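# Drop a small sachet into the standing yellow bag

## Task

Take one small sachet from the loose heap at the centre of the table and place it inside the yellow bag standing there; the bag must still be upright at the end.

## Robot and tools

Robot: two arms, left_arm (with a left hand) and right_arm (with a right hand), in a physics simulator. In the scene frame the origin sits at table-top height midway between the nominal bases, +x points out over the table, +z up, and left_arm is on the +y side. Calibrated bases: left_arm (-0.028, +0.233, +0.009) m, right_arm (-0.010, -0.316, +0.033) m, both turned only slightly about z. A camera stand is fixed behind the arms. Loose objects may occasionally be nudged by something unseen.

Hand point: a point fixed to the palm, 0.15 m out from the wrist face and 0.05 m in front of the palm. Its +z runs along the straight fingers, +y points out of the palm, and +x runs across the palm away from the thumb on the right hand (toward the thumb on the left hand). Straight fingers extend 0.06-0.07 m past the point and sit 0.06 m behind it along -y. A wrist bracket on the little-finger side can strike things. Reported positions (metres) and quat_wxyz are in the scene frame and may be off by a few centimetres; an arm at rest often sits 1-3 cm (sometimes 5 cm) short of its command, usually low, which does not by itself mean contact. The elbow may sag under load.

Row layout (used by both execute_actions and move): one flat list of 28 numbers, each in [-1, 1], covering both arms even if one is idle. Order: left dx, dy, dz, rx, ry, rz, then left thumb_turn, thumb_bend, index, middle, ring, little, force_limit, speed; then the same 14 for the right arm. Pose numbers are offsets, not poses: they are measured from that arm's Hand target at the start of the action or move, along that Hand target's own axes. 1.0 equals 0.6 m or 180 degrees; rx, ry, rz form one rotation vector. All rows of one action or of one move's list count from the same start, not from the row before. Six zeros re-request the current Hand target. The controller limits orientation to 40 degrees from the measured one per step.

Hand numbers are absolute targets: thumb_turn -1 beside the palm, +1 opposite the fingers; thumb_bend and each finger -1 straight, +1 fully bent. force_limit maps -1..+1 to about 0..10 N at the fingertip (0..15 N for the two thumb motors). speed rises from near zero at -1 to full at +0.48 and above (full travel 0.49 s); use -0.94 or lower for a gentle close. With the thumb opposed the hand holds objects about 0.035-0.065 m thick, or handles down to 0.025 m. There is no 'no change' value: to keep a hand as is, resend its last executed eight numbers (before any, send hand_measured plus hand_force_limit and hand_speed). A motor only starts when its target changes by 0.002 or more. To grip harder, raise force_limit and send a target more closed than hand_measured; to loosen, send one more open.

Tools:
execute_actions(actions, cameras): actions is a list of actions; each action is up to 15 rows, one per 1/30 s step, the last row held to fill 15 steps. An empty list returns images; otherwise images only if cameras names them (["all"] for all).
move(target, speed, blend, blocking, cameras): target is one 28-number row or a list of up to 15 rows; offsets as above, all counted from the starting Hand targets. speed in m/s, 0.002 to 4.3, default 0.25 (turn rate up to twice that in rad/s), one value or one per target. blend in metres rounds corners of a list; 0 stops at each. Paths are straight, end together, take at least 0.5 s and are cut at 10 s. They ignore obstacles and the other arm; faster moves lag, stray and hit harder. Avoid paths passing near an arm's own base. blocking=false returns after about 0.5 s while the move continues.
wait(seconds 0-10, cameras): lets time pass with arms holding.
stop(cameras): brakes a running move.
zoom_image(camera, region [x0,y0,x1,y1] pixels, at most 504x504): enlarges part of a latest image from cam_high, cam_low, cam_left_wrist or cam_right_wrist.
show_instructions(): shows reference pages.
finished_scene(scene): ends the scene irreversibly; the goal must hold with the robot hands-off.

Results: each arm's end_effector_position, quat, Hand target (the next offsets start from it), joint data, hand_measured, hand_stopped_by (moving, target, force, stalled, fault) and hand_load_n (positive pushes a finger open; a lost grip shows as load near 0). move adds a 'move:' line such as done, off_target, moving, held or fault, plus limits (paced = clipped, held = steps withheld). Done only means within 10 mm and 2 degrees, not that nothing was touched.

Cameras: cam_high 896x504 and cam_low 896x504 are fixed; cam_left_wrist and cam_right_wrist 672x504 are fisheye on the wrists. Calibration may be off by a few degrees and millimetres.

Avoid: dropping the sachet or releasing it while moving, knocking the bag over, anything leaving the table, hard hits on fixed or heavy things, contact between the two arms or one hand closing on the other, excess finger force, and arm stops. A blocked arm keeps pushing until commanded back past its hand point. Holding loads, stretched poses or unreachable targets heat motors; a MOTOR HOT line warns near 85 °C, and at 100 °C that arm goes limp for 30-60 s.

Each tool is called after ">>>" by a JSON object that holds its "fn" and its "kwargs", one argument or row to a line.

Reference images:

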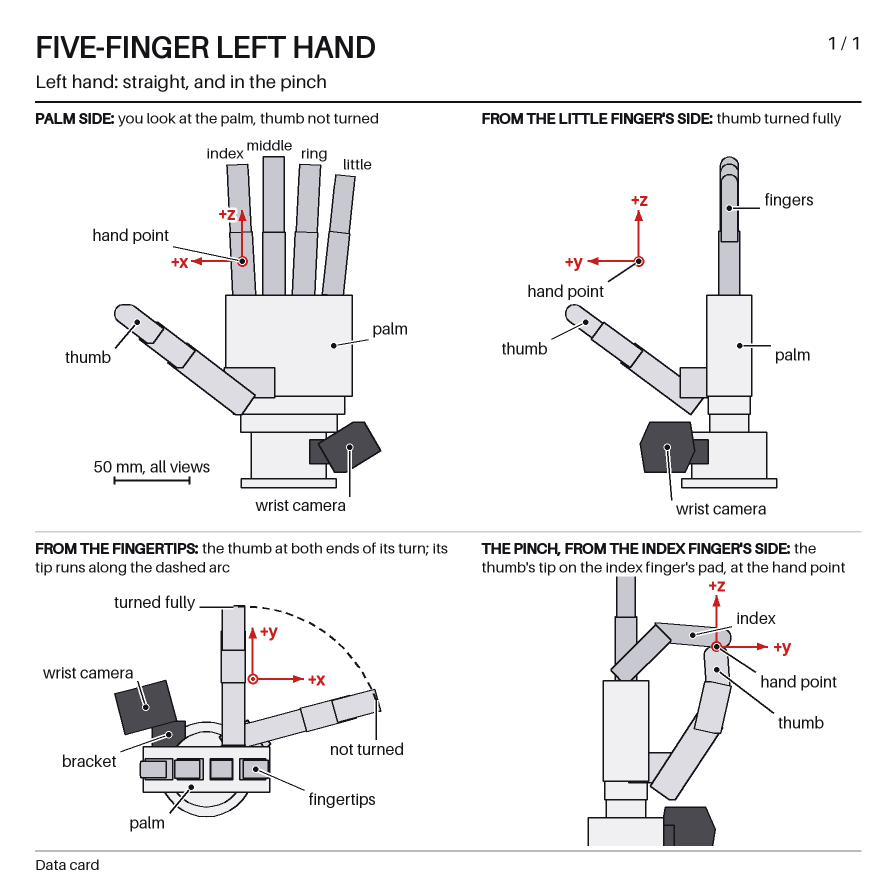

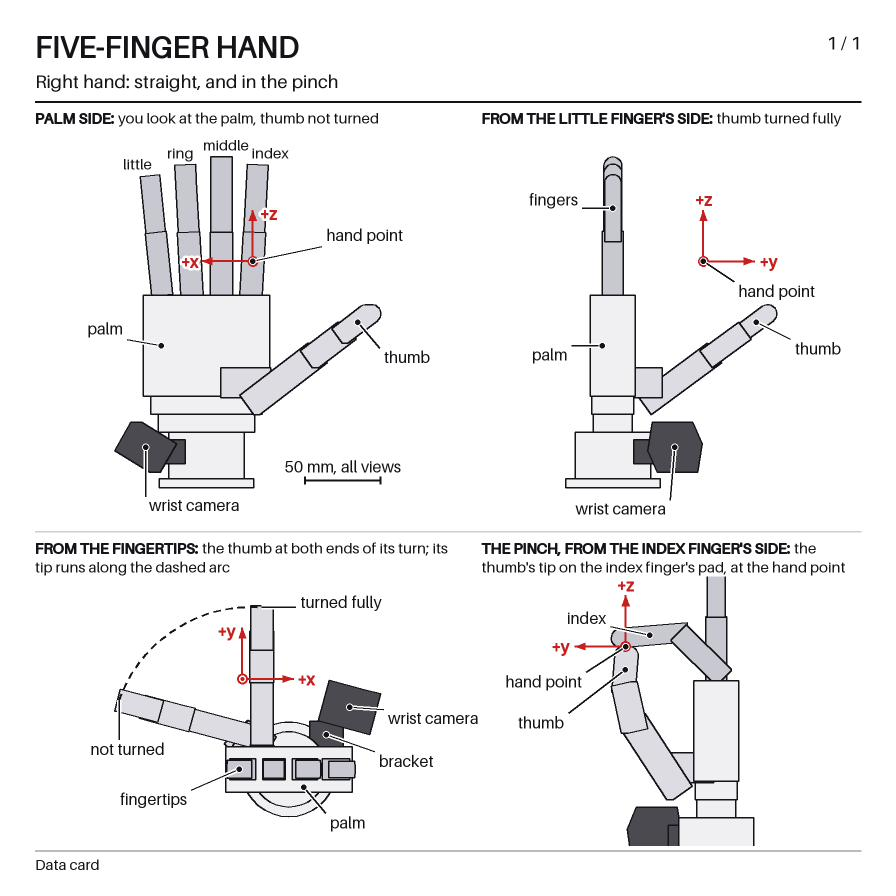

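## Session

>>> {"fn": "execute_actions", "kwargs": {
  "actions": []
}}

Scene clock: 0.00 s.
left_arm: end_effector_position=(+0.5036, -0.1538, +0.1781) hand_measured=(-1.000, -1.000, -1.000, -1.000, -1.000, -1.000) hand_load_n=(+0.0, +0.0, +0.0, +0.0, +0.0, +0.0) hand_stopped_by=(target, target, target, target, target, target) hand_force_limit=0.00 hand_speed=-0.80 end_effector_quat_wxyz=(-0.040, -0.176, +0.943, -0.280) | right_arm: end_effector_position=(+0.2297, -0.6005, +0.1357) hand_measured=(-1.000, -1.000, -1.000, -1.000, -1.000, -1.000) hand_load_n=(+0.0, +0.0, +0.0, +0.5, +0.0, +0.0) hand_stopped_by=(target, target, target, target, target, target) hand_force_limit=0.00 hand_speed=-0.80 end_effector_quat_wxyz=(+0.137, +0.885, -0.255, +0.366)
Joint positions: left_arm=[-0.483 2.042 2.018 -1.223 0.481 0.616] | right_arm=[-0.706 0.91 0.47 -0.33 -0.069 -1.715]
Joint velocities: within noise
Joint torques (N m): no reading
Heat: left arm: hottest elbow 30 °C; right arm: hottest elbow 29 °C.
Hand target: left_arm +0.5091, -0.1567, +0.1790; -0.036, -0.175, +0.942, -0.283 | right_arm +0.2373, -0.6074, +0.1501; +0.143, +0.879, -0.253, +0.378
camera_calibration:
cam_left_wrist: T_world_to_cam=[[0.0858982, -0.865486, 0.493514, -0.259203], [-0.878806, 0.16755, 0.446796, 0.389027], [-0.469384, -0.472082, -0.746202, 0.414654], [0, 0, 0, 1]] pos_world=[0.558776, -0.0937676, 0.263521]
cam_right_wrist: T_world_to_cam=[[-0.32442, -0.917758, 0.229068, -0.503924], [-0.943914, 0.298364, -0.141439, 0.405931], [0.0614614, -0.262106, -0.96308, 0.0764486], [0, 0, 0, 1]] pos_world=[0.214982, -0.563558, 0.246474]

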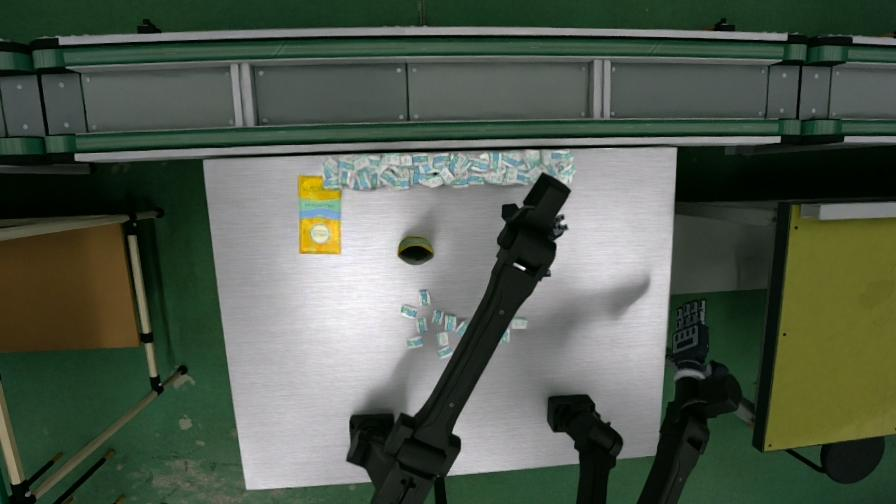

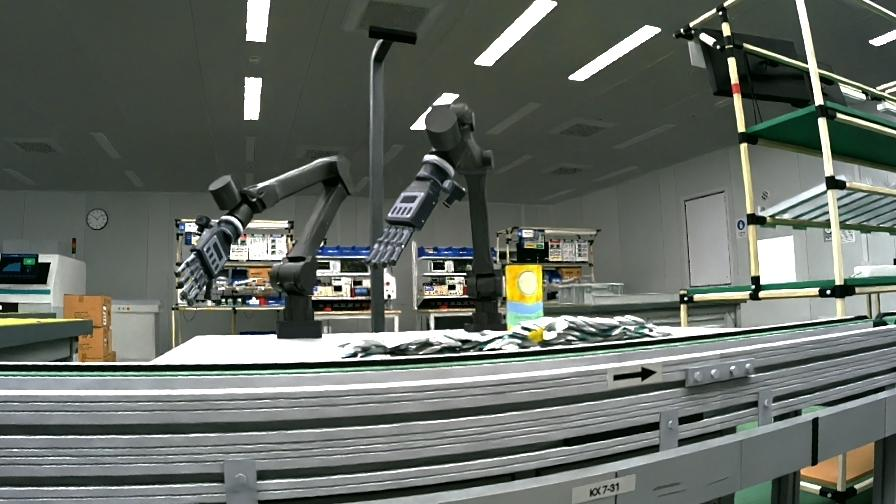

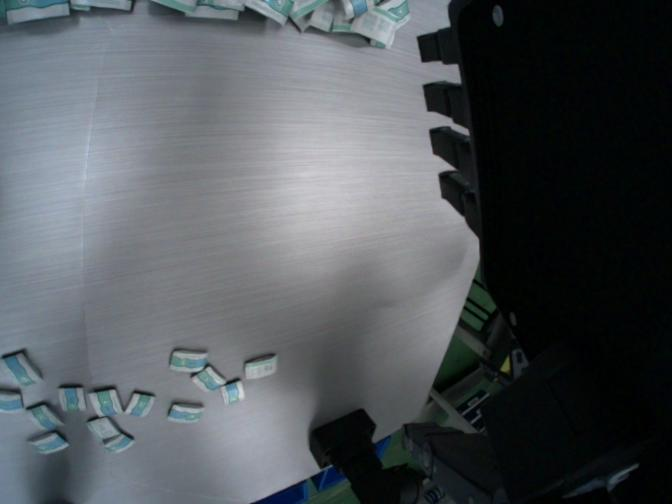

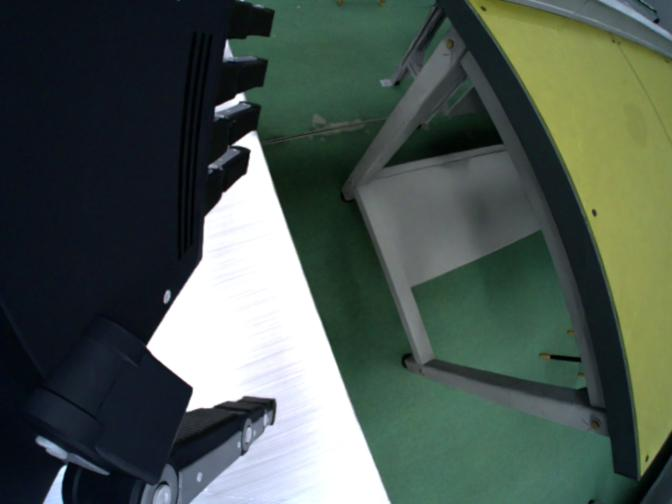

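>>> {"fn": "zoom_image", "kwargs": {
  "camera": "cam_high",
  "region": [380, 220, 550, 370]
}}

>>> {"fn": "zoom_image", "kwargs": {
  "camera": "cam_left_wrist",
  "region": [0, 320, 300, 504]
}}

Scaled by 2.965.

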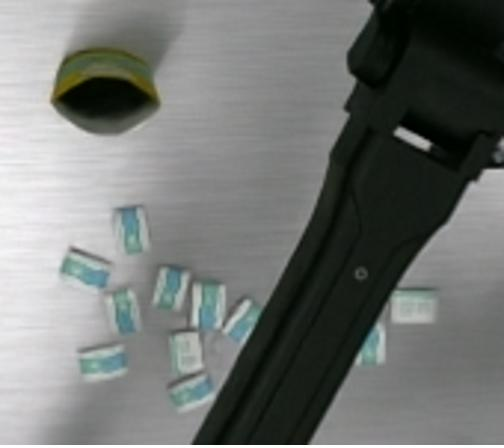

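Scaled by 1.680 from the camera's 672x504 image, which has a finer 960x720 frame.

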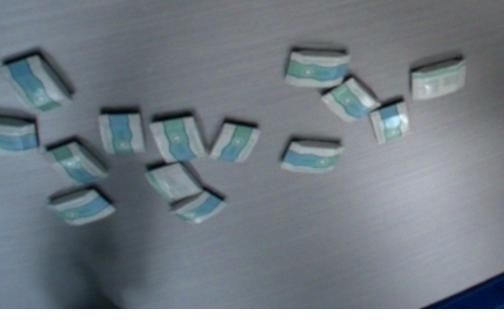

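>>> {"fn": "move", "kwargs": {
  "target": [
    [0.1725,0.189,-0.1248,0.0917,-0.142,-0.035,0.85,-0.44,-0.06,-0.06,-1,-1,-0.3,0.2,0,0,0,0,0,0,-1,-1,-1,-1,-1,-1,0,-0.8],
    [0.1802,0.5305,-0.1465,0.1834,-0.2839,-0.0699,0.85,-0.44,-0.06,-0.06,-1,-1,-0.3,0.2,0,0,0,0,0,0,-1,-1,-1,-1,-1,-1,0,-0.8]
  ],
  "speed": 0.3,
  "blend": 0.04,
  "cameras": ["all"]
}}

Scene clock: 26.27 s.
left_arm: end_effector_position=(+0.2925, +0.1024, +0.1037) hand_measured=(+0.850, -0.440, -0.060, -0.060, -1.000, -1.000) hand_load_n=(+0.0, +0.0, +0.0, +0.0, +0.0, +0.0) hand_stopped_by=(target, target, target, target, target, target) hand_force_limit=-0.30 hand_speed=0.20 end_effector_quat_wxyz=(+0.383, -0.374, +0.735, -0.417) | right_arm: end_effector_position=(+0.2297, -0.6005, +0.1357) hand_measured=(-1.000, -1.000, -1.000, -1.000, -1.000, -1.000) hand_load_n=(+0.0, +0.0, +0.0, +0.0, +0.0, +0.0) hand_stopped_by=(target, target, target, target, target, target) hand_force_limit=0.00 hand_speed=-0.80 end_effector_quat_wxyz=(+0.137, +0.885, -0.255, +0.366)
Joint positions: left_arm=[-0.316 0.721 0.234 0.119 0.019 0.279] | right_arm=[-0.706 0.91 0.47 -0.33 -0.069 -1.715]
Joint torques (N m): left_arm=[1.2 -1.26 6.98 3.12 0.02 -0.03] | right_arm=[-1.67 -3.78 10.1 1.77 0 0.02]
Heat: left arm: hottest elbow 34 °C; right arm: hottest elbow 35 °C.
Hand target: left_arm +0.2937, +0.1056, +0.1051; +0.388, -0.378, +0.727, -0.423 | right_arm +0.2373, -0.6074, +0.1501; +0.143, +0.879, -0.253, +0.378
Off the commanded pose: left_arm 0.004 m, 1 deg | right_arm 0.018 m, 2 deg.
move: off_target (right_arm)
camera_calibration:
cam_left_wrist: T_world_to_cam=[[0.152835, -0.61416, 0.774241, -0.0570152], [-0.837265, -0.496671, -0.228704, 0.319824], [0.525004, -0.613291, -0.590124, 0.0883456], [0, 0, 0, 1]] pos_world=[0.230109, 0.178012, 0.169423]
cam_right_wrist: T_world_to_cam=[[-0.32442, -0.917758, 0.229068, -0.503924], [-0.943914, 0.298364, -0.141439, 0.405931], [0.0614614, -0.262106, -0.96308, 0.0764486], [0, 0, 0, 1]] pos_world=[0.214982, -0.563558, 0.246474]

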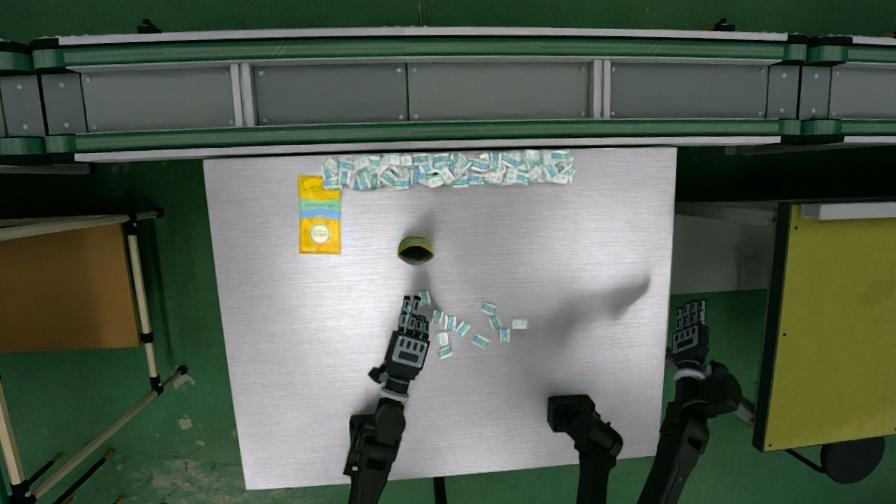

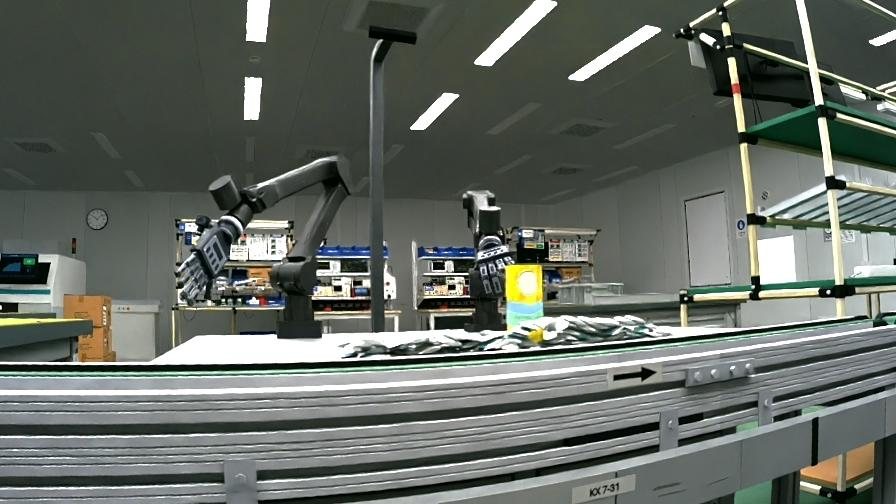

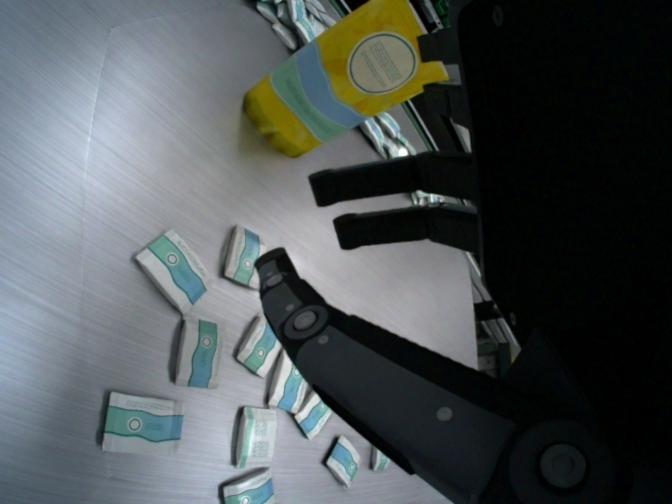

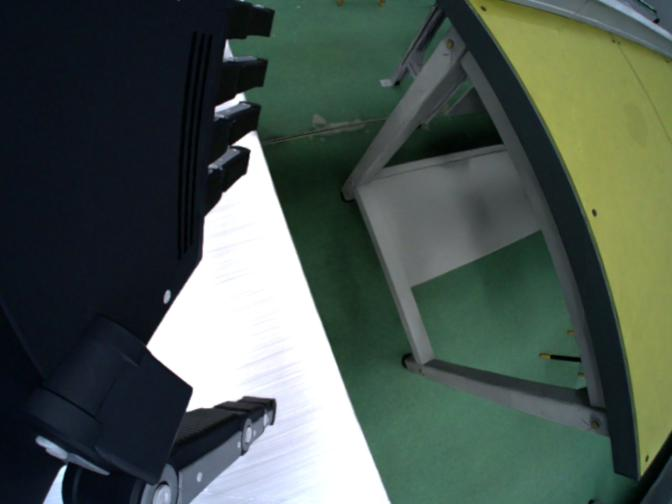

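>>> {"fn": "zoom_image", "kwargs": {
  "camera": "cam_left_wrist",
  "region": [120, 210, 280, 330]
}}

Scaled by 3.150 from the camera's 672x504 image, which has a finer 960x720 frame.

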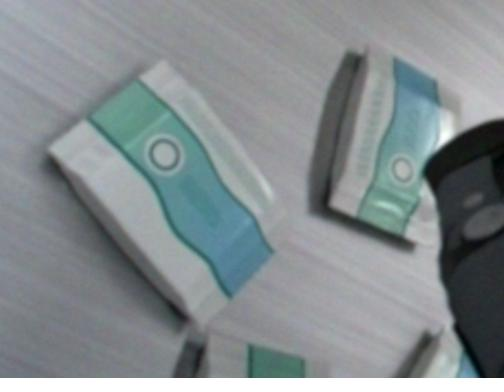

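>>> {"fn": "move", "kwargs": {
  "target": [0.006,0.1007,0.0212,0.0041,0.0151,0.0057,0.85,-0.44,-0.06,-0.06,-1,-1,-0.3,0.2,0,0,0,0,0,0,-1,-1,-1,-1,-1,-1,0,-0.8],
  "speed": 0.12,
  "cameras": ["cam_left_wrist","cam_high"]
}}

>>> {"fn": "zoom_image", "kwargs": {
  "camera": "cam_left_wrist",
  "region": [180, 170, 400, 330]
}}

Scene clock: 35.97 s.
left_arm: end_effector_position=(+0.2904, +0.1154, +0.0486) hand_measured=(+0.850, -0.440, -0.060, -0.060, -1.000, -1.000) hand_load_n=(+0.0, +0.0, +0.0, +0.0, +0.0, +0.0) hand_stopped_by=(target, target, target, target, target, target) hand_force_limit=-0.30 hand_speed=0.20 end_effector_quat_wxyz=(+0.373, -0.358, +0.737, -0.435) | right_arm: end_effector_position=(+0.2297, -0.6005, +0.1357) hand_measured=(-1.000, -1.000, -1.000, -1.000, -1.000, -1.000) hand_load_n=(+0.0, +0.0, +0.0, +0.0, +0.0, +0.0) hand_stopped_by=(target, target, target, target, target, target) hand_force_limit=0.00 hand_speed=-0.80 end_effector_quat_wxyz=(+0.137, +0.885, -0.255, +0.366)
Joint positions: left_arm=[-0.202 0.956 0.113 0.488 0.176 0.321] | right_arm=[-0.706 0.91 0.47 -0.33 -0.069 -1.715]
Joint torques (N m): left_arm=[1.2 0.09 5.35 2.96 0.11 0.14] | right_arm=[-1.61 -3.78 10.1 1.77 0 0.02]
Heat: left arm: hottest elbow 34 °C; right arm: hottest elbow 36 °C.
Hand target: left_arm +0.2900, +0.1199, +0.0450; +0.377, -0.359, +0.736, -0.433 | right_arm +0.2373, -0.6074, +0.1501; +0.143, +0.879, -0.253, +0.378
Off the commanded pose: left_arm 0.006 m, 1 deg | right_arm 0.018 m, 2 deg.
move: off_target (right_arm)
camera_calibration:
cam_left_wrist: T_world_to_cam=[[0.115697, -0.604246, 0.788354, 0.0028553], [-0.856964, -0.462023, -0.228359, 0.313608], [0.502223, -0.64917, -0.571271, 0.0747843], [0, 0, 0, 1]] pos_world=[0.230862, 0.195167, 0.112086]
Images, in order (width x height): cam_high 896x504, cam_left_wrist 672x504.

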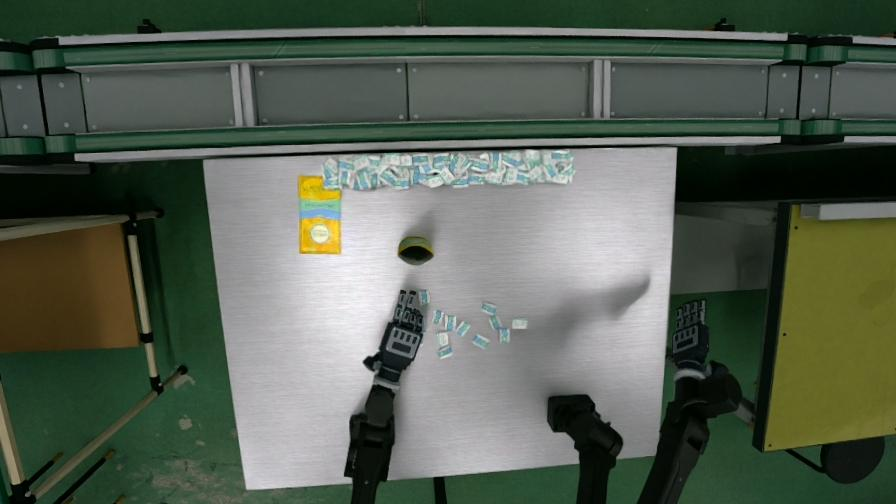

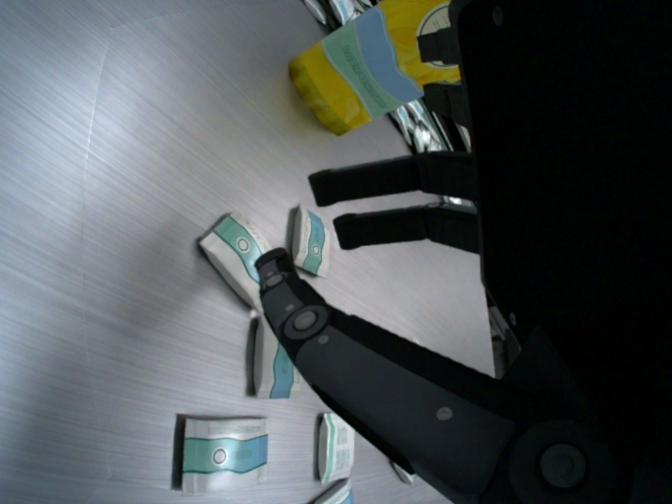

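Scaled by 2.291 from the camera's 672x504 image, which has a finer 960x720 frame.

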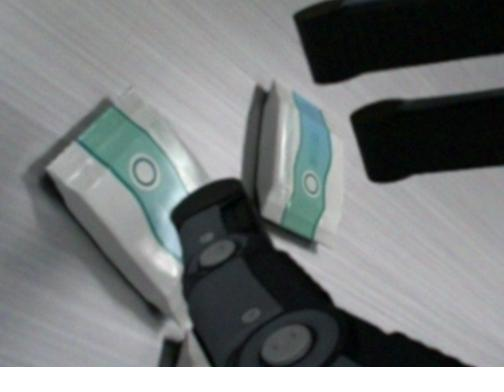

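>>> {"fn": "move", "kwargs": {
  "target": [0.0075,0.0423,0.0023,0,0,0,0.85,-0.44,-0.06,-0.06,-1,-1,-0.3,0.2,0,0,0,0,0,0,-1,-1,-1,-1,-1,-1,0,-0.8],
  "speed": 0.08,
  "cameras": ["cam_left_wrist"]
}}

>>> {"fn": "zoom_image", "kwargs": {
  "camera": "cam_left_wrist",
  "region": [200, 170, 400, 320]
}}

Scene clock: 41.90 s.
left_arm: end_effector_position=(+0.2850, +0.1204, +0.0233) hand_measured=(+0.850, -0.440, -0.060, -0.060, -1.000, -1.000) hand_load_n=(+0.0, +0.0, +0.0, +0.0, +0.0, +0.0) hand_stopped_by=(target, target, target, target, target, target) hand_force_limit=-0.30 hand_speed=0.20 end_effector_quat_wxyz=(+0.373, -0.358, +0.737, -0.435) | right_arm: end_effector_position=(+0.2297, -0.6005, +0.1357) hand_measured=(-1.000, -1.000, -1.000, -1.000, -1.000, -1.000) hand_load_n=(+0.0, +0.0, +0.0, +0.0, +0.0, +0.0) hand_stopped_by=(target, target, target, target, target, target) hand_force_limit=0.00 hand_speed=-0.80 end_effector_quat_wxyz=(+0.137, +0.885, -0.255, +0.366)
Joint positions: left_arm=[-0.181 1.123 0.066 0.7 0.195 0.328] | right_arm=[-0.706 0.91 0.47 -0.33 -0.069 -1.715]
Joint torques (N m): left_arm=[0.91 -1.67 4.38 2.74 0.12 0.04] | right_arm=[-1.55 -3.78 10.1 1.77 0.01 0.03]
Heat: left arm: hottest elbow 34 °C; right arm: hottest elbow 37 °C.
Hand target: left_arm +0.2840, +0.1250, +0.0204; +0.377, -0.359, +0.736, -0.433 | right_arm +0.2373, -0.6074, +0.1501; +0.143, +0.879, -0.253, +0.378
Off the commanded pose: left_arm 0.005 m, 1 deg | right_arm 0.018 m, 2 deg.
move: off_target (right_arm)
camera_calibration:
cam_left_wrist: T_world_to_cam=[[0.115456, -0.604412, 0.788261, 0.0265425], [-0.856887, -0.461984, -0.228726, 0.30552], [0.502409, -0.649043, -0.571252, 0.0662198], [0, 0, 0, 1]] pos_world=[0.225462, 0.200168, 0.0867862]
Images, in order (width x height): cam_left_wrist 672x504.

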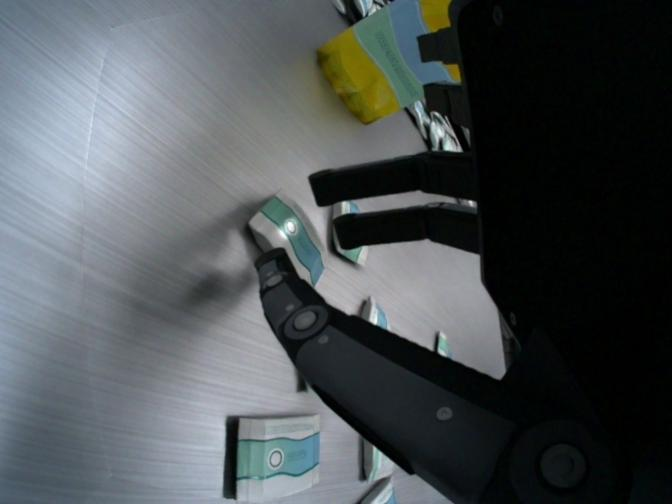

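Scaled by 2.520 from the camera's 672x504 image, which has a finer 960x720 frame.

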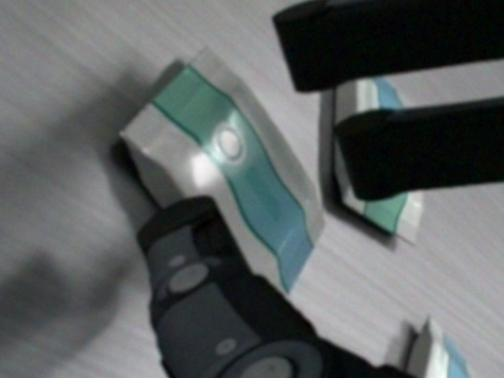

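>>> {"fn": "move", "kwargs": {
  "target": [0.0042,0.0152,0.0003,0,0,0,0.85,-0.44,-0.06,-0.06,-1,-1,-0.3,0.2,0,0,0,0,0,0,-1,-1,-1,-1,-1,-1,0,-0.8],
  "speed": 0.05,
  "cameras": ["cam_left_wrist"]
}}

>>> {"fn": "zoom_image", "kwargs": {
  "camera": "cam_left_wrist",
  "region": [200, 170, 400, 320]
}}

Scene clock: 45.33 s.
left_arm: end_effector_position=(+0.2833, +0.1212, +0.0151) hand_measured=(+0.850, -0.440, -0.060, -0.060, -1.000, -1.000) hand_load_n=(+0.0, +0.0, +0.0, +0.0, +0.0, +0.0) hand_stopped_by=(target, target, target, target, target, target) hand_force_limit=-0.30 hand_speed=0.20 end_effector_quat_wxyz=(+0.374, -0.358, +0.736, -0.436) | right_arm: end_effector_position=(+0.2297, -0.6005, +0.1357) hand_measured=(-1.000, -1.000, -1.000, -1.000, -1.000, -1.000) hand_load_n=(+0.0, +0.0, +0.0, +0.0, +0.5, +0.0) hand_stopped_by=(target, target, target, target, target, target) hand_force_limit=0.00 hand_speed=-0.80 end_effector_quat_wxyz=(+0.137, +0.885, -0.255, +0.366)
Joint positions: left_arm=[-0.178 1.198 0.052 0.792 0.199 0.329] | right_arm=[-0.706 0.91 0.47 -0.33 -0.069 -1.715]
Joint torques (N m): left_arm=[0.73 -1.9 3.48 3.03 0.09 0.1] | right_arm=[-1.49 -3.78 10.1 1.78 0 0.03]
Heat: left arm: hottest elbow 33 °C; right arm: hottest elbow 37 °C.
Hand target: left_arm +0.2810, +0.1260, +0.0114; +0.377, -0.359, +0.736, -0.433 | right_arm +0.2373, -0.6074, +0.1501; +0.143, +0.879, -0.253, +0.378
Off the commanded pose: left_arm 0.007 m, 1 deg | right_arm 0.018 m, 2 deg.
move: off_target (right_arm)
camera_calibration:
cam_left_wrist: T_world_to_cam=[[0.113723, -0.603717, 0.789046, 0.0341836], [-0.856625, -0.461874, -0.229927, 0.302463], [0.503251, -0.649768, -0.569684, 0.0626849], [0, 0, 0, 1]] pos_world=[0.223664, 0.201068, 0.0782827]
Images, in order (width x height): cam_left_wrist 672x504.

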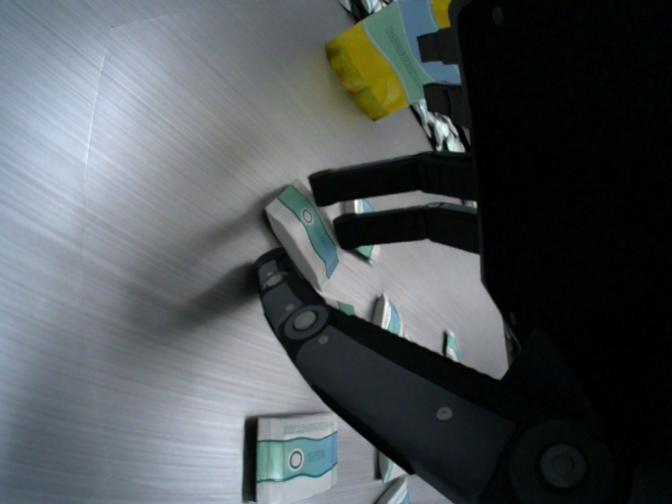

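Scaled by 2.520 from the camera's 672x504 image, which has a finer 960x720 frame.

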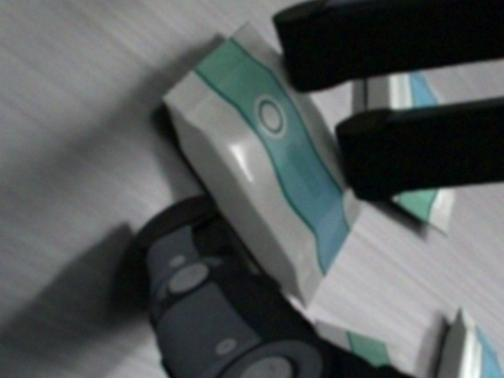

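>>> {"fn": "move", "kwargs": {
  "target": [0,0,0,0,0,0,0.85,-0.44,0.1,0.1,-1,-1,-0.3,-0.8,0,0,0,0,0,0,-1,-1,-1,-1,-1,-1,0,-0.8],
  "cameras": ["cam_left_wrist"]
}}

>>> {"fn": "zoom_image", "kwargs": {
  "camera": "cam_left_wrist",
  "region": [200, 170, 400, 320]
}}

Scene clock: 49.83 s.
left_arm: end_effector_position=(+0.2837, +0.1213, +0.0154) hand_measured=(+0.850, -0.440, +0.100, +0.100, -1.000, -1.000) hand_load_n=(+0.5, +0.0, +0.0, +0.0, +0.0, +0.0) hand_stopped_by=(target, target, target, target, target, target) hand_force_limit=-0.30 hand_speed=-0.80 end_effector_quat_wxyz=(+0.374, -0.357, +0.736, -0.437) | right_arm: end_effector_position=(+0.2297, -0.6005, +0.1357) hand_measured=(-1.000, -1.000, -1.000, -1.000, -1.000, -1.000) hand_load_n=(+0.0, +0.0, +0.0, +0.0, +0.0, +0.0) hand_stopped_by=(target, target, target, target, target, target) hand_force_limit=0.00 hand_speed=-0.80 end_effector_quat_wxyz=(+0.137, +0.885, -0.255, +0.366)
Joint positions: left_arm=[-0.177 1.2 0.052 0.795 0.199 0.33] | right_arm=[-0.706 0.91 0.47 -0.33 -0.069 -1.715]
Joint torques (N m): left_arm=[1.2 -2.37 3.58 2.92 0.1 0.04] | right_arm=[-1.55 -3.72 10.09 1.78 0 0.02]
Heat: left arm: hottest elbow 33 °C; right arm: hottest elbow 38 °C.
Hand target: left_arm +0.2810, +0.1261, +0.0113; +0.377, -0.359, +0.736, -0.433 | right_arm +0.2373, -0.6074, +0.1501; +0.143, +0.879, -0.253, +0.378
Off the commanded pose: left_arm 0.007 m, 1 deg | right_arm 0.018 m, 2 deg.
move: off_target (right_arm)
camera_calibration:
cam_left_wrist: T_world_to_cam=[[0.112293, -0.603688, 0.789273, 0.0343013], [-0.856045, -0.462091, -0.231644, 0.302729], [0.504556, -0.649641, -0.568674, 0.062299], [0, 0, 0, 1]] pos_world=[0.223864, 0.201067, 0.07848]
Images, in order (width x height): cam_left_wrist 672x504.

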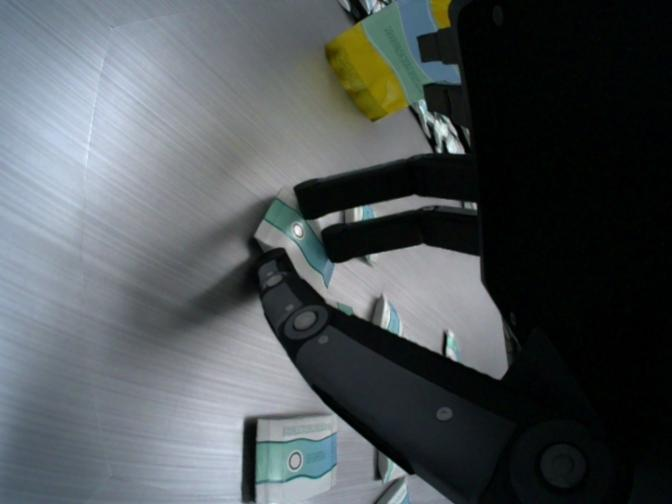

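Scaled by 2.520 from the camera's 672x504 image, which has a finer 960x720 frame.

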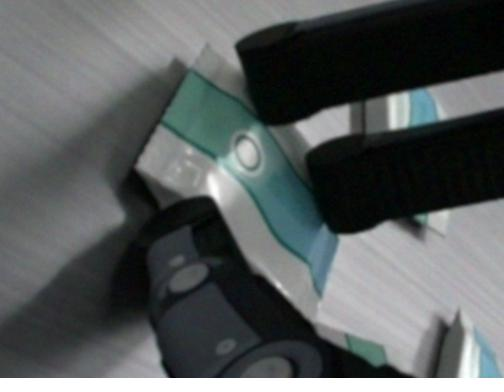

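>>> {"fn": "move", "kwargs": {
  "target": [0,0,0,0,0,0,0.85,-0.15,0.06,0.06,-1,-1,0,-0.6,0,0,0,0,0,0,-1,-1,-1,-1,-1,-1,0,-0.8],
  "cameras": ["cam_left_wrist"]
}}

>>> {"fn": "zoom_image", "kwargs": {
  "camera": "cam_left_wrist",
  "region": [200, 170, 400, 320]
}}

Scene clock: 51.50 s.
left_arm: end_effector_position=(+0.2837, +0.1213, +0.0154) hand_measured=(+0.850, -0.150, +0.060, +0.060, -1.000, -1.000) hand_load_n=(+0.0, +0.0, +0.0, +0.0, +0.0, +0.0) hand_stopped_by=(target, target, target, target, target, target) hand_force_limit=0.00 hand_speed=-0.60 end_effector_quat_wxyz=(+0.374, -0.357, +0.736, -0.437) | right_arm: end_effector_position=(+0.2297, -0.6005, +0.1357) hand_measured=(-1.000, -1.000, -1.000, -1.000, -1.000, -1.000) hand_load_n=(+0.0, +0.0, +0.0, +0.0, +0.0, +0.0) hand_stopped_by=(target, target, target, target, target, target) hand_force_limit=0.00 hand_speed=-0.80 end_effector_quat_wxyz=(+0.137, +0.885, -0.255, +0.366)
Joint positions: left_arm=[-0.177 1.2 0.052 0.795 0.199 0.33] | right_arm=[-0.706 0.91 0.47 -0.33 -0.069 -1.715]
Joint torques (N m): left_arm=[1.03 -2.49 3.66 3.07 0.08 0.1] | right_arm=[-1.49 -3.78 10.09 1.77 0.01 0.03]
Heat: left arm: hottest elbow 33 °C; right arm: hottest elbow 38 °C.
Hand target: left_arm +0.2810, +0.1261, +0.0113; +0.377, -0.359, +0.736, -0.433 | right_arm +0.2373, -0.6074, +0.1501; +0.143, +0.879, -0.253, +0.378
Off the commanded pose: left_arm 0.007 m, 1 deg | right_arm 0.018 m, 2 deg.
move: off_target (right_arm)
camera_calibration:
cam_left_wrist: T_world_to_cam=[[0.112293, -0.603688, 0.789273, 0.0343013], [-0.856045, -0.462091, -0.231644, 0.302729], [0.504556, -0.649641, -0.568674, 0.062299], [0, 0, 0, 1]] pos_world=[0.223864, 0.201067, 0.07848]
Images, in order (width x height): cam_left_wrist 672x504.

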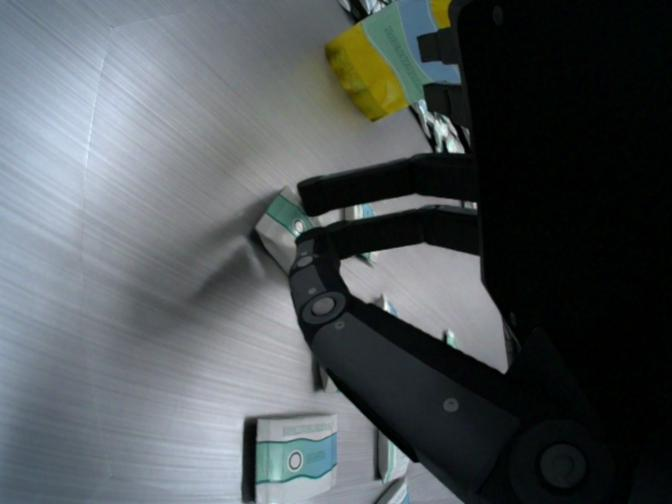

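Scaled by 2.520 from the camera's 672x504 image, which has a finer 960x720 frame.

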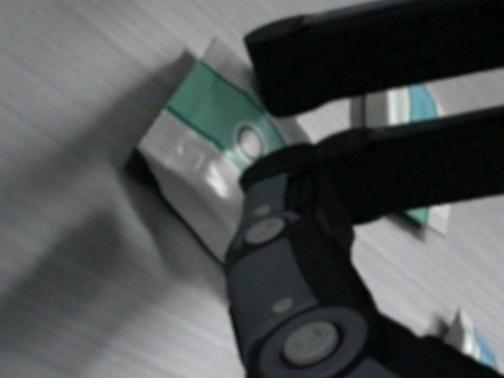

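>>> {"fn": "move", "kwargs": {
  "target": [0,0,0,0,0,0,0.85,-0.15,0.35,0.35,-1,-1,-0.3,-0.85,0,0,0,0,0,0,-1,-1,-1,-1,-1,-1,0,-0.8],
  "cameras": ["cam_left_wrist"]
}}

>>> {"fn": "zoom_image", "kwargs": {
  "camera": "cam_left_wrist",
  "region": [200, 170, 400, 320]
}}

Scene clock: 55.17 s.
left_arm: end_effector_position=(+0.2836, +0.1213, +0.0151) hand_measured=(+0.850, -0.150, +0.264, +0.252, -1.000, -1.000) hand_load_n=(+0.0, +2.0, +6.5, +6.5, +0.0, +0.0) hand_stopped_by=(target, target, force, force, target, target) hand_force_limit=-0.30 hand_speed=-0.85 end_effector_quat_wxyz=(+0.374, -0.357, +0.736, -0.436) | right_arm: end_effector_position=(+0.2297, -0.6005, +0.1357) hand_measured=(-1.000, -1.000, -1.000, -1.000, -1.000, -1.000) hand_load_n=(+0.0, +0.0, +0.0, +0.0, +0.0, +0.0) hand_stopped_by=(target, target, target, target, target, target) hand_force_limit=0.00 hand_speed=-0.80 end_effector_quat_wxyz=(+0.137, +0.885, -0.255, +0.366)
Joint positions: left_arm=[-0.177 1.201 0.052 0.795 0.199 0.33] | right_arm=[-0.706 0.91 0.47 -0.33 -0.069 -1.715]
Joint torques (N m): left_arm=[0.67 -2.55 3.51 2.95 0.08 0.11] | right_arm=[-1.49 -3.84 10.1 1.8 0 0.02]
Heat: left arm: hottest elbow 33 °C; right arm: hottest elbow 38 °C.
Hand target: left_arm +0.2810, +0.1261, +0.0113; +0.377, -0.359, +0.736, -0.433 | right_arm +0.2373, -0.6074, +0.1501; +0.143, +0.879, -0.253, +0.378
Off the commanded pose: left_arm 0.007 m, 1 deg | right_arm 0.018 m, 2 deg.
move: off_target (right_arm)
camera_calibration:
cam_left_wrist: T_world_to_cam=[[0.112825, -0.603786, 0.789122, 0.034371], [-0.856202, -0.46206, -0.231124, 0.302671], [0.504171, -0.649571, -0.569095, 0.0622912], [0, 0, 0, 1]] pos_world=[0.223864, 0.201067, 0.078281]
Images, in order (width x height): cam_left_wrist 672x504.

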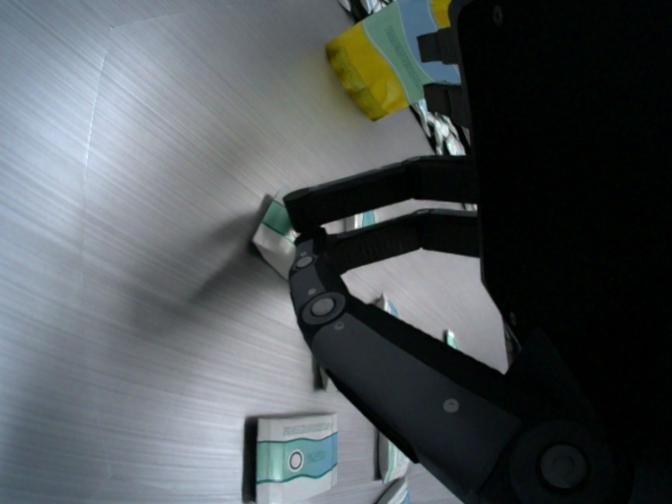

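Scaled by 2.520 from the camera's 672x504 image, which has a finer 960x720 frame.

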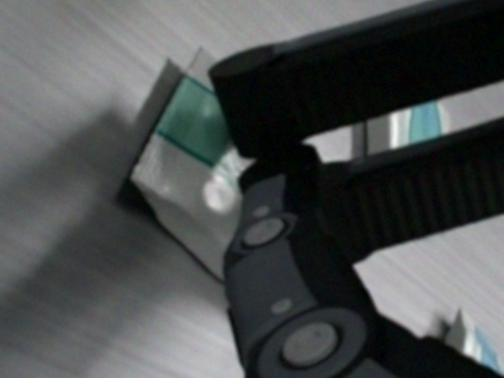

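>>> {"fn": "move", "kwargs": {
  "target": [-0.0142,-0.053,-0.0199,0,0,0,0.85,-0.15,0.35,0.35,-1,-1,-0.3,-0.85,0,0,0,0,0,0,-1,-1,-1,-1,-1,-1,0,-0.8],
  "speed": 0.06,
  "cameras": ["cam_left_wrist"]
}}

>>> {"fn": "zoom_image", "kwargs": {
  "camera": "cam_left_wrist",
  "region": [180, 170, 400, 330]
}}

Scene clock: 58.07 s.
left_arm: end_effector_position=(+0.2670, +0.1247, +0.0322) hand_measured=(+0.850, -0.150, +0.264, +0.252, -1.000, -1.000) hand_load_n=(-0.5, +1.5, +7.0, +6.5, +0.0, +0.0) hand_stopped_by=(target, target, force, force, target, target) hand_force_limit=-0.30 hand_speed=-0.85 end_effector_quat_wxyz=(+0.364, -0.362, +0.743, -0.430) | right_arm: end_effector_position=(+0.2297, -0.6005, +0.1357) hand_measured=(-1.000, -1.000, -1.000, -1.000, -1.000, -1.000) hand_load_n=(+0.0, +0.0, +0.0, +0.0, -0.5, +0.0) hand_stopped_by=(target, target, target, target, target, target) hand_force_limit=0.00 hand_speed=-0.80 end_effector_quat_wxyz=(+0.137, +0.885, -0.255, +0.366)
Joint positions: left_arm=[-0.175 0.899 0.052 0.465 0.202 0.33] | right_arm=[-0.706 0.91 0.47 -0.33 -0.069 -1.715]
Joint torques (N m): left_arm=[0.79 -2.55 8.44 1.83 0.01 0.11] | right_arm=[-1.61 -3.78 10.11 1.77 0 0.03]
Heat: left arm: hottest elbow 32 °C; right arm: hottest elbow 39 °C.
Hand target: left_arm +0.2811, +0.1261, +0.0464; +0.377, -0.359, +0.736, -0.433 | right_arm +0.2373, -0.6074, +0.1501; +0.143, +0.879, -0.253, +0.378
Off the commanded pose: left_arm 0.020 m, 2 deg | right_arm 0.018 m, 2 deg.
move: off_target (left_arm, right_arm)
camera_calibration:
cam_left_wrist: T_world_to_cam=[[0.134494, -0.607471, 0.782873, 0.019688], [-0.862839, -0.460282, -0.208925, 0.294842], [0.487258, -0.647395, -0.586055, 0.0874274], [0, 0, 0, 1]] pos_world=[0.209154, 0.20427, 0.0974238]
Images, in order (width x height): cam_left_wrist 672x504.

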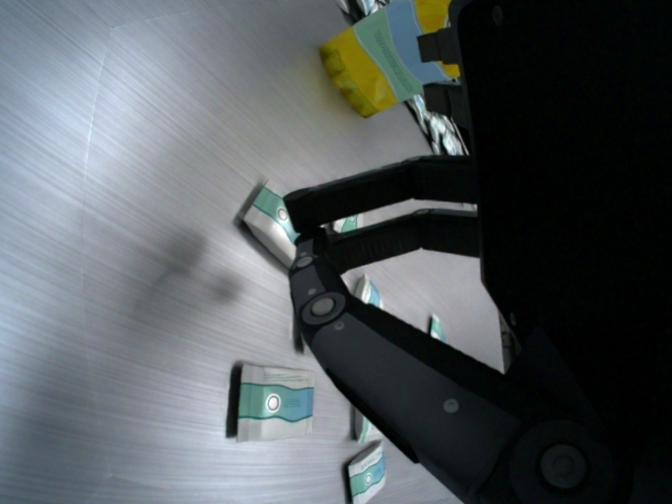

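Scaled by 2.291 from the camera's 672x504 image, which has a finer 960x720 frame.

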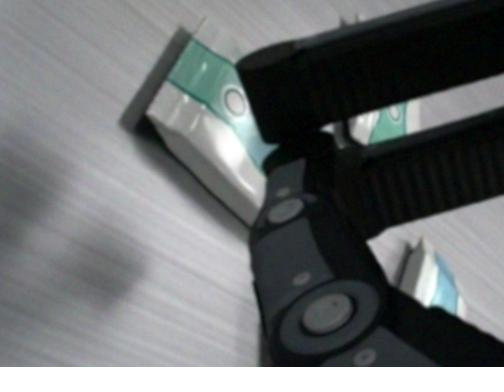

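>>> {"fn": "move", "kwargs": {
  "target": [0.0046,0.0172,0.0065,0,0,0,0.85,-0.44,-0.06,-0.06,-1,-1,-0.3,0.0,0,0,0,0,0,0,-1,-1,-1,-1,-1,-1,0,-0.8],
  "speed": 0.08,
  "cameras": ["cam_left_wrist"]
}}

>>> {"fn": "zoom_image", "kwargs": {
  "camera": "cam_left_wrist",
  "region": [180, 170, 400, 330]
}}

Scene clock: 62.53 s.
left_arm: end_effector_position=(+0.2704, +0.1240, +0.0272) hand_measured=(+0.850, -0.440, -0.060, -0.060, -1.000, -1.000) hand_load_n=(+0.0, +0.0, +0.0, +0.0, +0.0, +0.0) hand_stopped_by=(target, target, target, target, target, target) hand_force_limit=-0.30 hand_speed=0.00 end_effector_quat_wxyz=(+0.364, -0.362, +0.743, -0.430) | right_arm: end_effector_position=(+0.2297, -0.6005, +0.1357) hand_measured=(-1.000, -1.000, -1.000, -1.000, -1.000, -1.000) hand_load_n=(+0.0, +0.0, +0.0, +0.0, +0.0, +0.0) hand_stopped_by=(target, target, target, target, target, target) hand_force_limit=0.00 hand_speed=-0.80 end_effector_quat_wxyz=(+0.137, +0.885, -0.255, +0.366)
Joint positions: left_arm=[-0.175 0.967 0.052 0.533 0.202 0.33] | right_arm=[-0.706 0.91 0.47 -0.33 -0.069 -1.715]
Joint torques (N m): left_arm=[0.56 -0.56 6.97 3.17 0.03 0.11] | right_arm=[-1.55 -3.78 10.09 1.78 0.01 0.03]
Heat: left arm: hottest elbow 32 °C; right arm: hottest elbow 39 °C.
Hand target: left_arm +0.2811, +0.1261, +0.0350; +0.377, -0.359, +0.736, -0.433 | right_arm +0.2373, -0.6074, +0.1501; +0.143, +0.879, -0.253, +0.378
Off the commanded pose: left_arm 0.013 m, 2 deg | right_arm 0.018 m, 2 deg.
move: off_target (left_arm, right_arm)
camera_calibration:
cam_left_wrist: T_world_to_cam=[[0.134346, -0.607749, 0.782683, 0.0227608], [-0.862874, -0.460108, -0.209161, 0.296338], [0.487236, -0.647257, -0.586225, 0.0824872], [0, 0, 0, 1]] pos_world=[0.212454, 0.203571, 0.092524]
Images, in order (width x height): cam_left_wrist 672x504.

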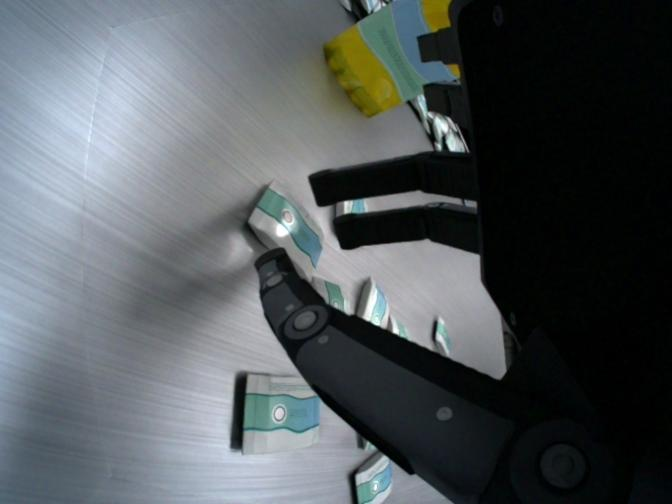

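Scaled by 2.291 from the camera's 672x504 image, which has a finer 960x720 frame.

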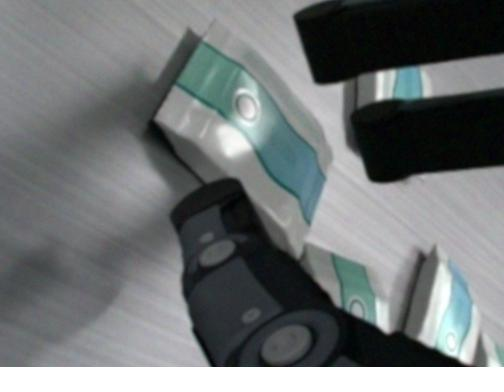

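>>> {"fn": "move", "kwargs": {
  "target": [0.0095,0.0445,0.0115,0,0,0,0.85,-0.44,-0.06,-0.06,-1,-1,-0.3,0.0,0,0,0,0,0,0,-1,-1,-1,-1,-1,-1,0,-0.8],
  "speed": 0.05,
  "cameras": ["cam_left_wrist"]
}}

>>> {"fn": "zoom_image", "kwargs": {
  "camera": "cam_left_wrist",
  "region": [200, 170, 400, 320]
}}

Scene clock: 71.50 s.
left_arm: end_effector_position=(+0.2834, +0.1231, +0.0141) hand_measured=(+0.850, -0.440, -0.060, -0.060, -1.000, -1.000) hand_load_n=(+0.0, -0.5, +0.0, +0.5, +0.0, +0.0) hand_stopped_by=(target, target, target, target, target, target) hand_force_limit=-0.30 hand_speed=0.00 end_effector_quat_wxyz=(+0.378, -0.354, +0.734, -0.440) | right_arm: end_effector_position=(+0.2297, -0.6005, +0.1357) hand_measured=(-1.000, -1.000, -1.000, -1.000, -1.000, -1.000) hand_load_n=(+0.0, +0.0, +0.0, +0.0, +0.0, +0.0) hand_stopped_by=(target, target, target, target, target, target) hand_force_limit=0.00 hand_speed=-0.80 end_effector_quat_wxyz=(+0.137, +0.885, -0.255, +0.366)
Joint positions: left_arm=[-0.166 1.23 0.043 0.846 0.21 0.334] | right_arm=[-0.706 0.91 0.47 -0.33 -0.069 -1.715]
Joint torques (N m): left_arm=[0.67 -1.61 3.08 2.81 0.06 0.12] | right_arm=[-1.55 -3.72 10.1 1.77 0 0.02]
Heat: left arm: hottest elbow 32 °C; right arm: hottest elbow 39 °C.
Hand target: left_arm +0.2790, +0.1285, +0.0070; +0.377, -0.359, +0.736, -0.433 | right_arm +0.2373, -0.6074, +0.1501; +0.143, +0.879, -0.253, +0.378
Off the commanded pose: left_arm 0.010 m, 1 deg | right_arm 0.018 m, 2 deg.
move: off_target (right_arm)
camera_calibration:
cam_left_wrist: T_world_to_cam=[[0.102017, -0.602191, 0.791807, 0.0390752], [-0.853943, -0.461296, -0.240806, 0.302467], [0.510268, -0.651592, -0.561297, 0.0614046], [0, 0, 0, 1]] pos_world=[0.222971, 0.203068, 0.076362]
Images, in order (width x height): cam_left_wrist 672x504.

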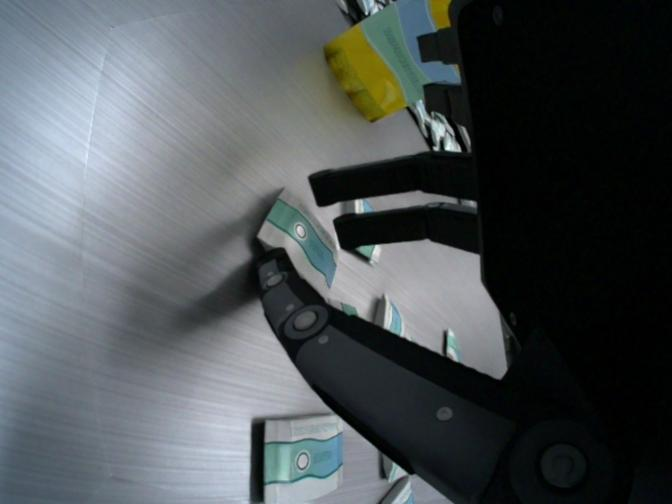

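Scaled by 2.520 from the camera's 672x504 image, which has a finer 960x720 frame.

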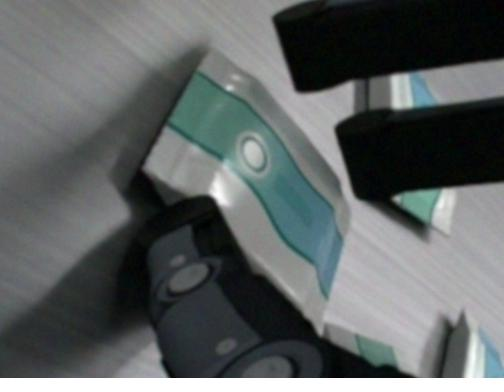

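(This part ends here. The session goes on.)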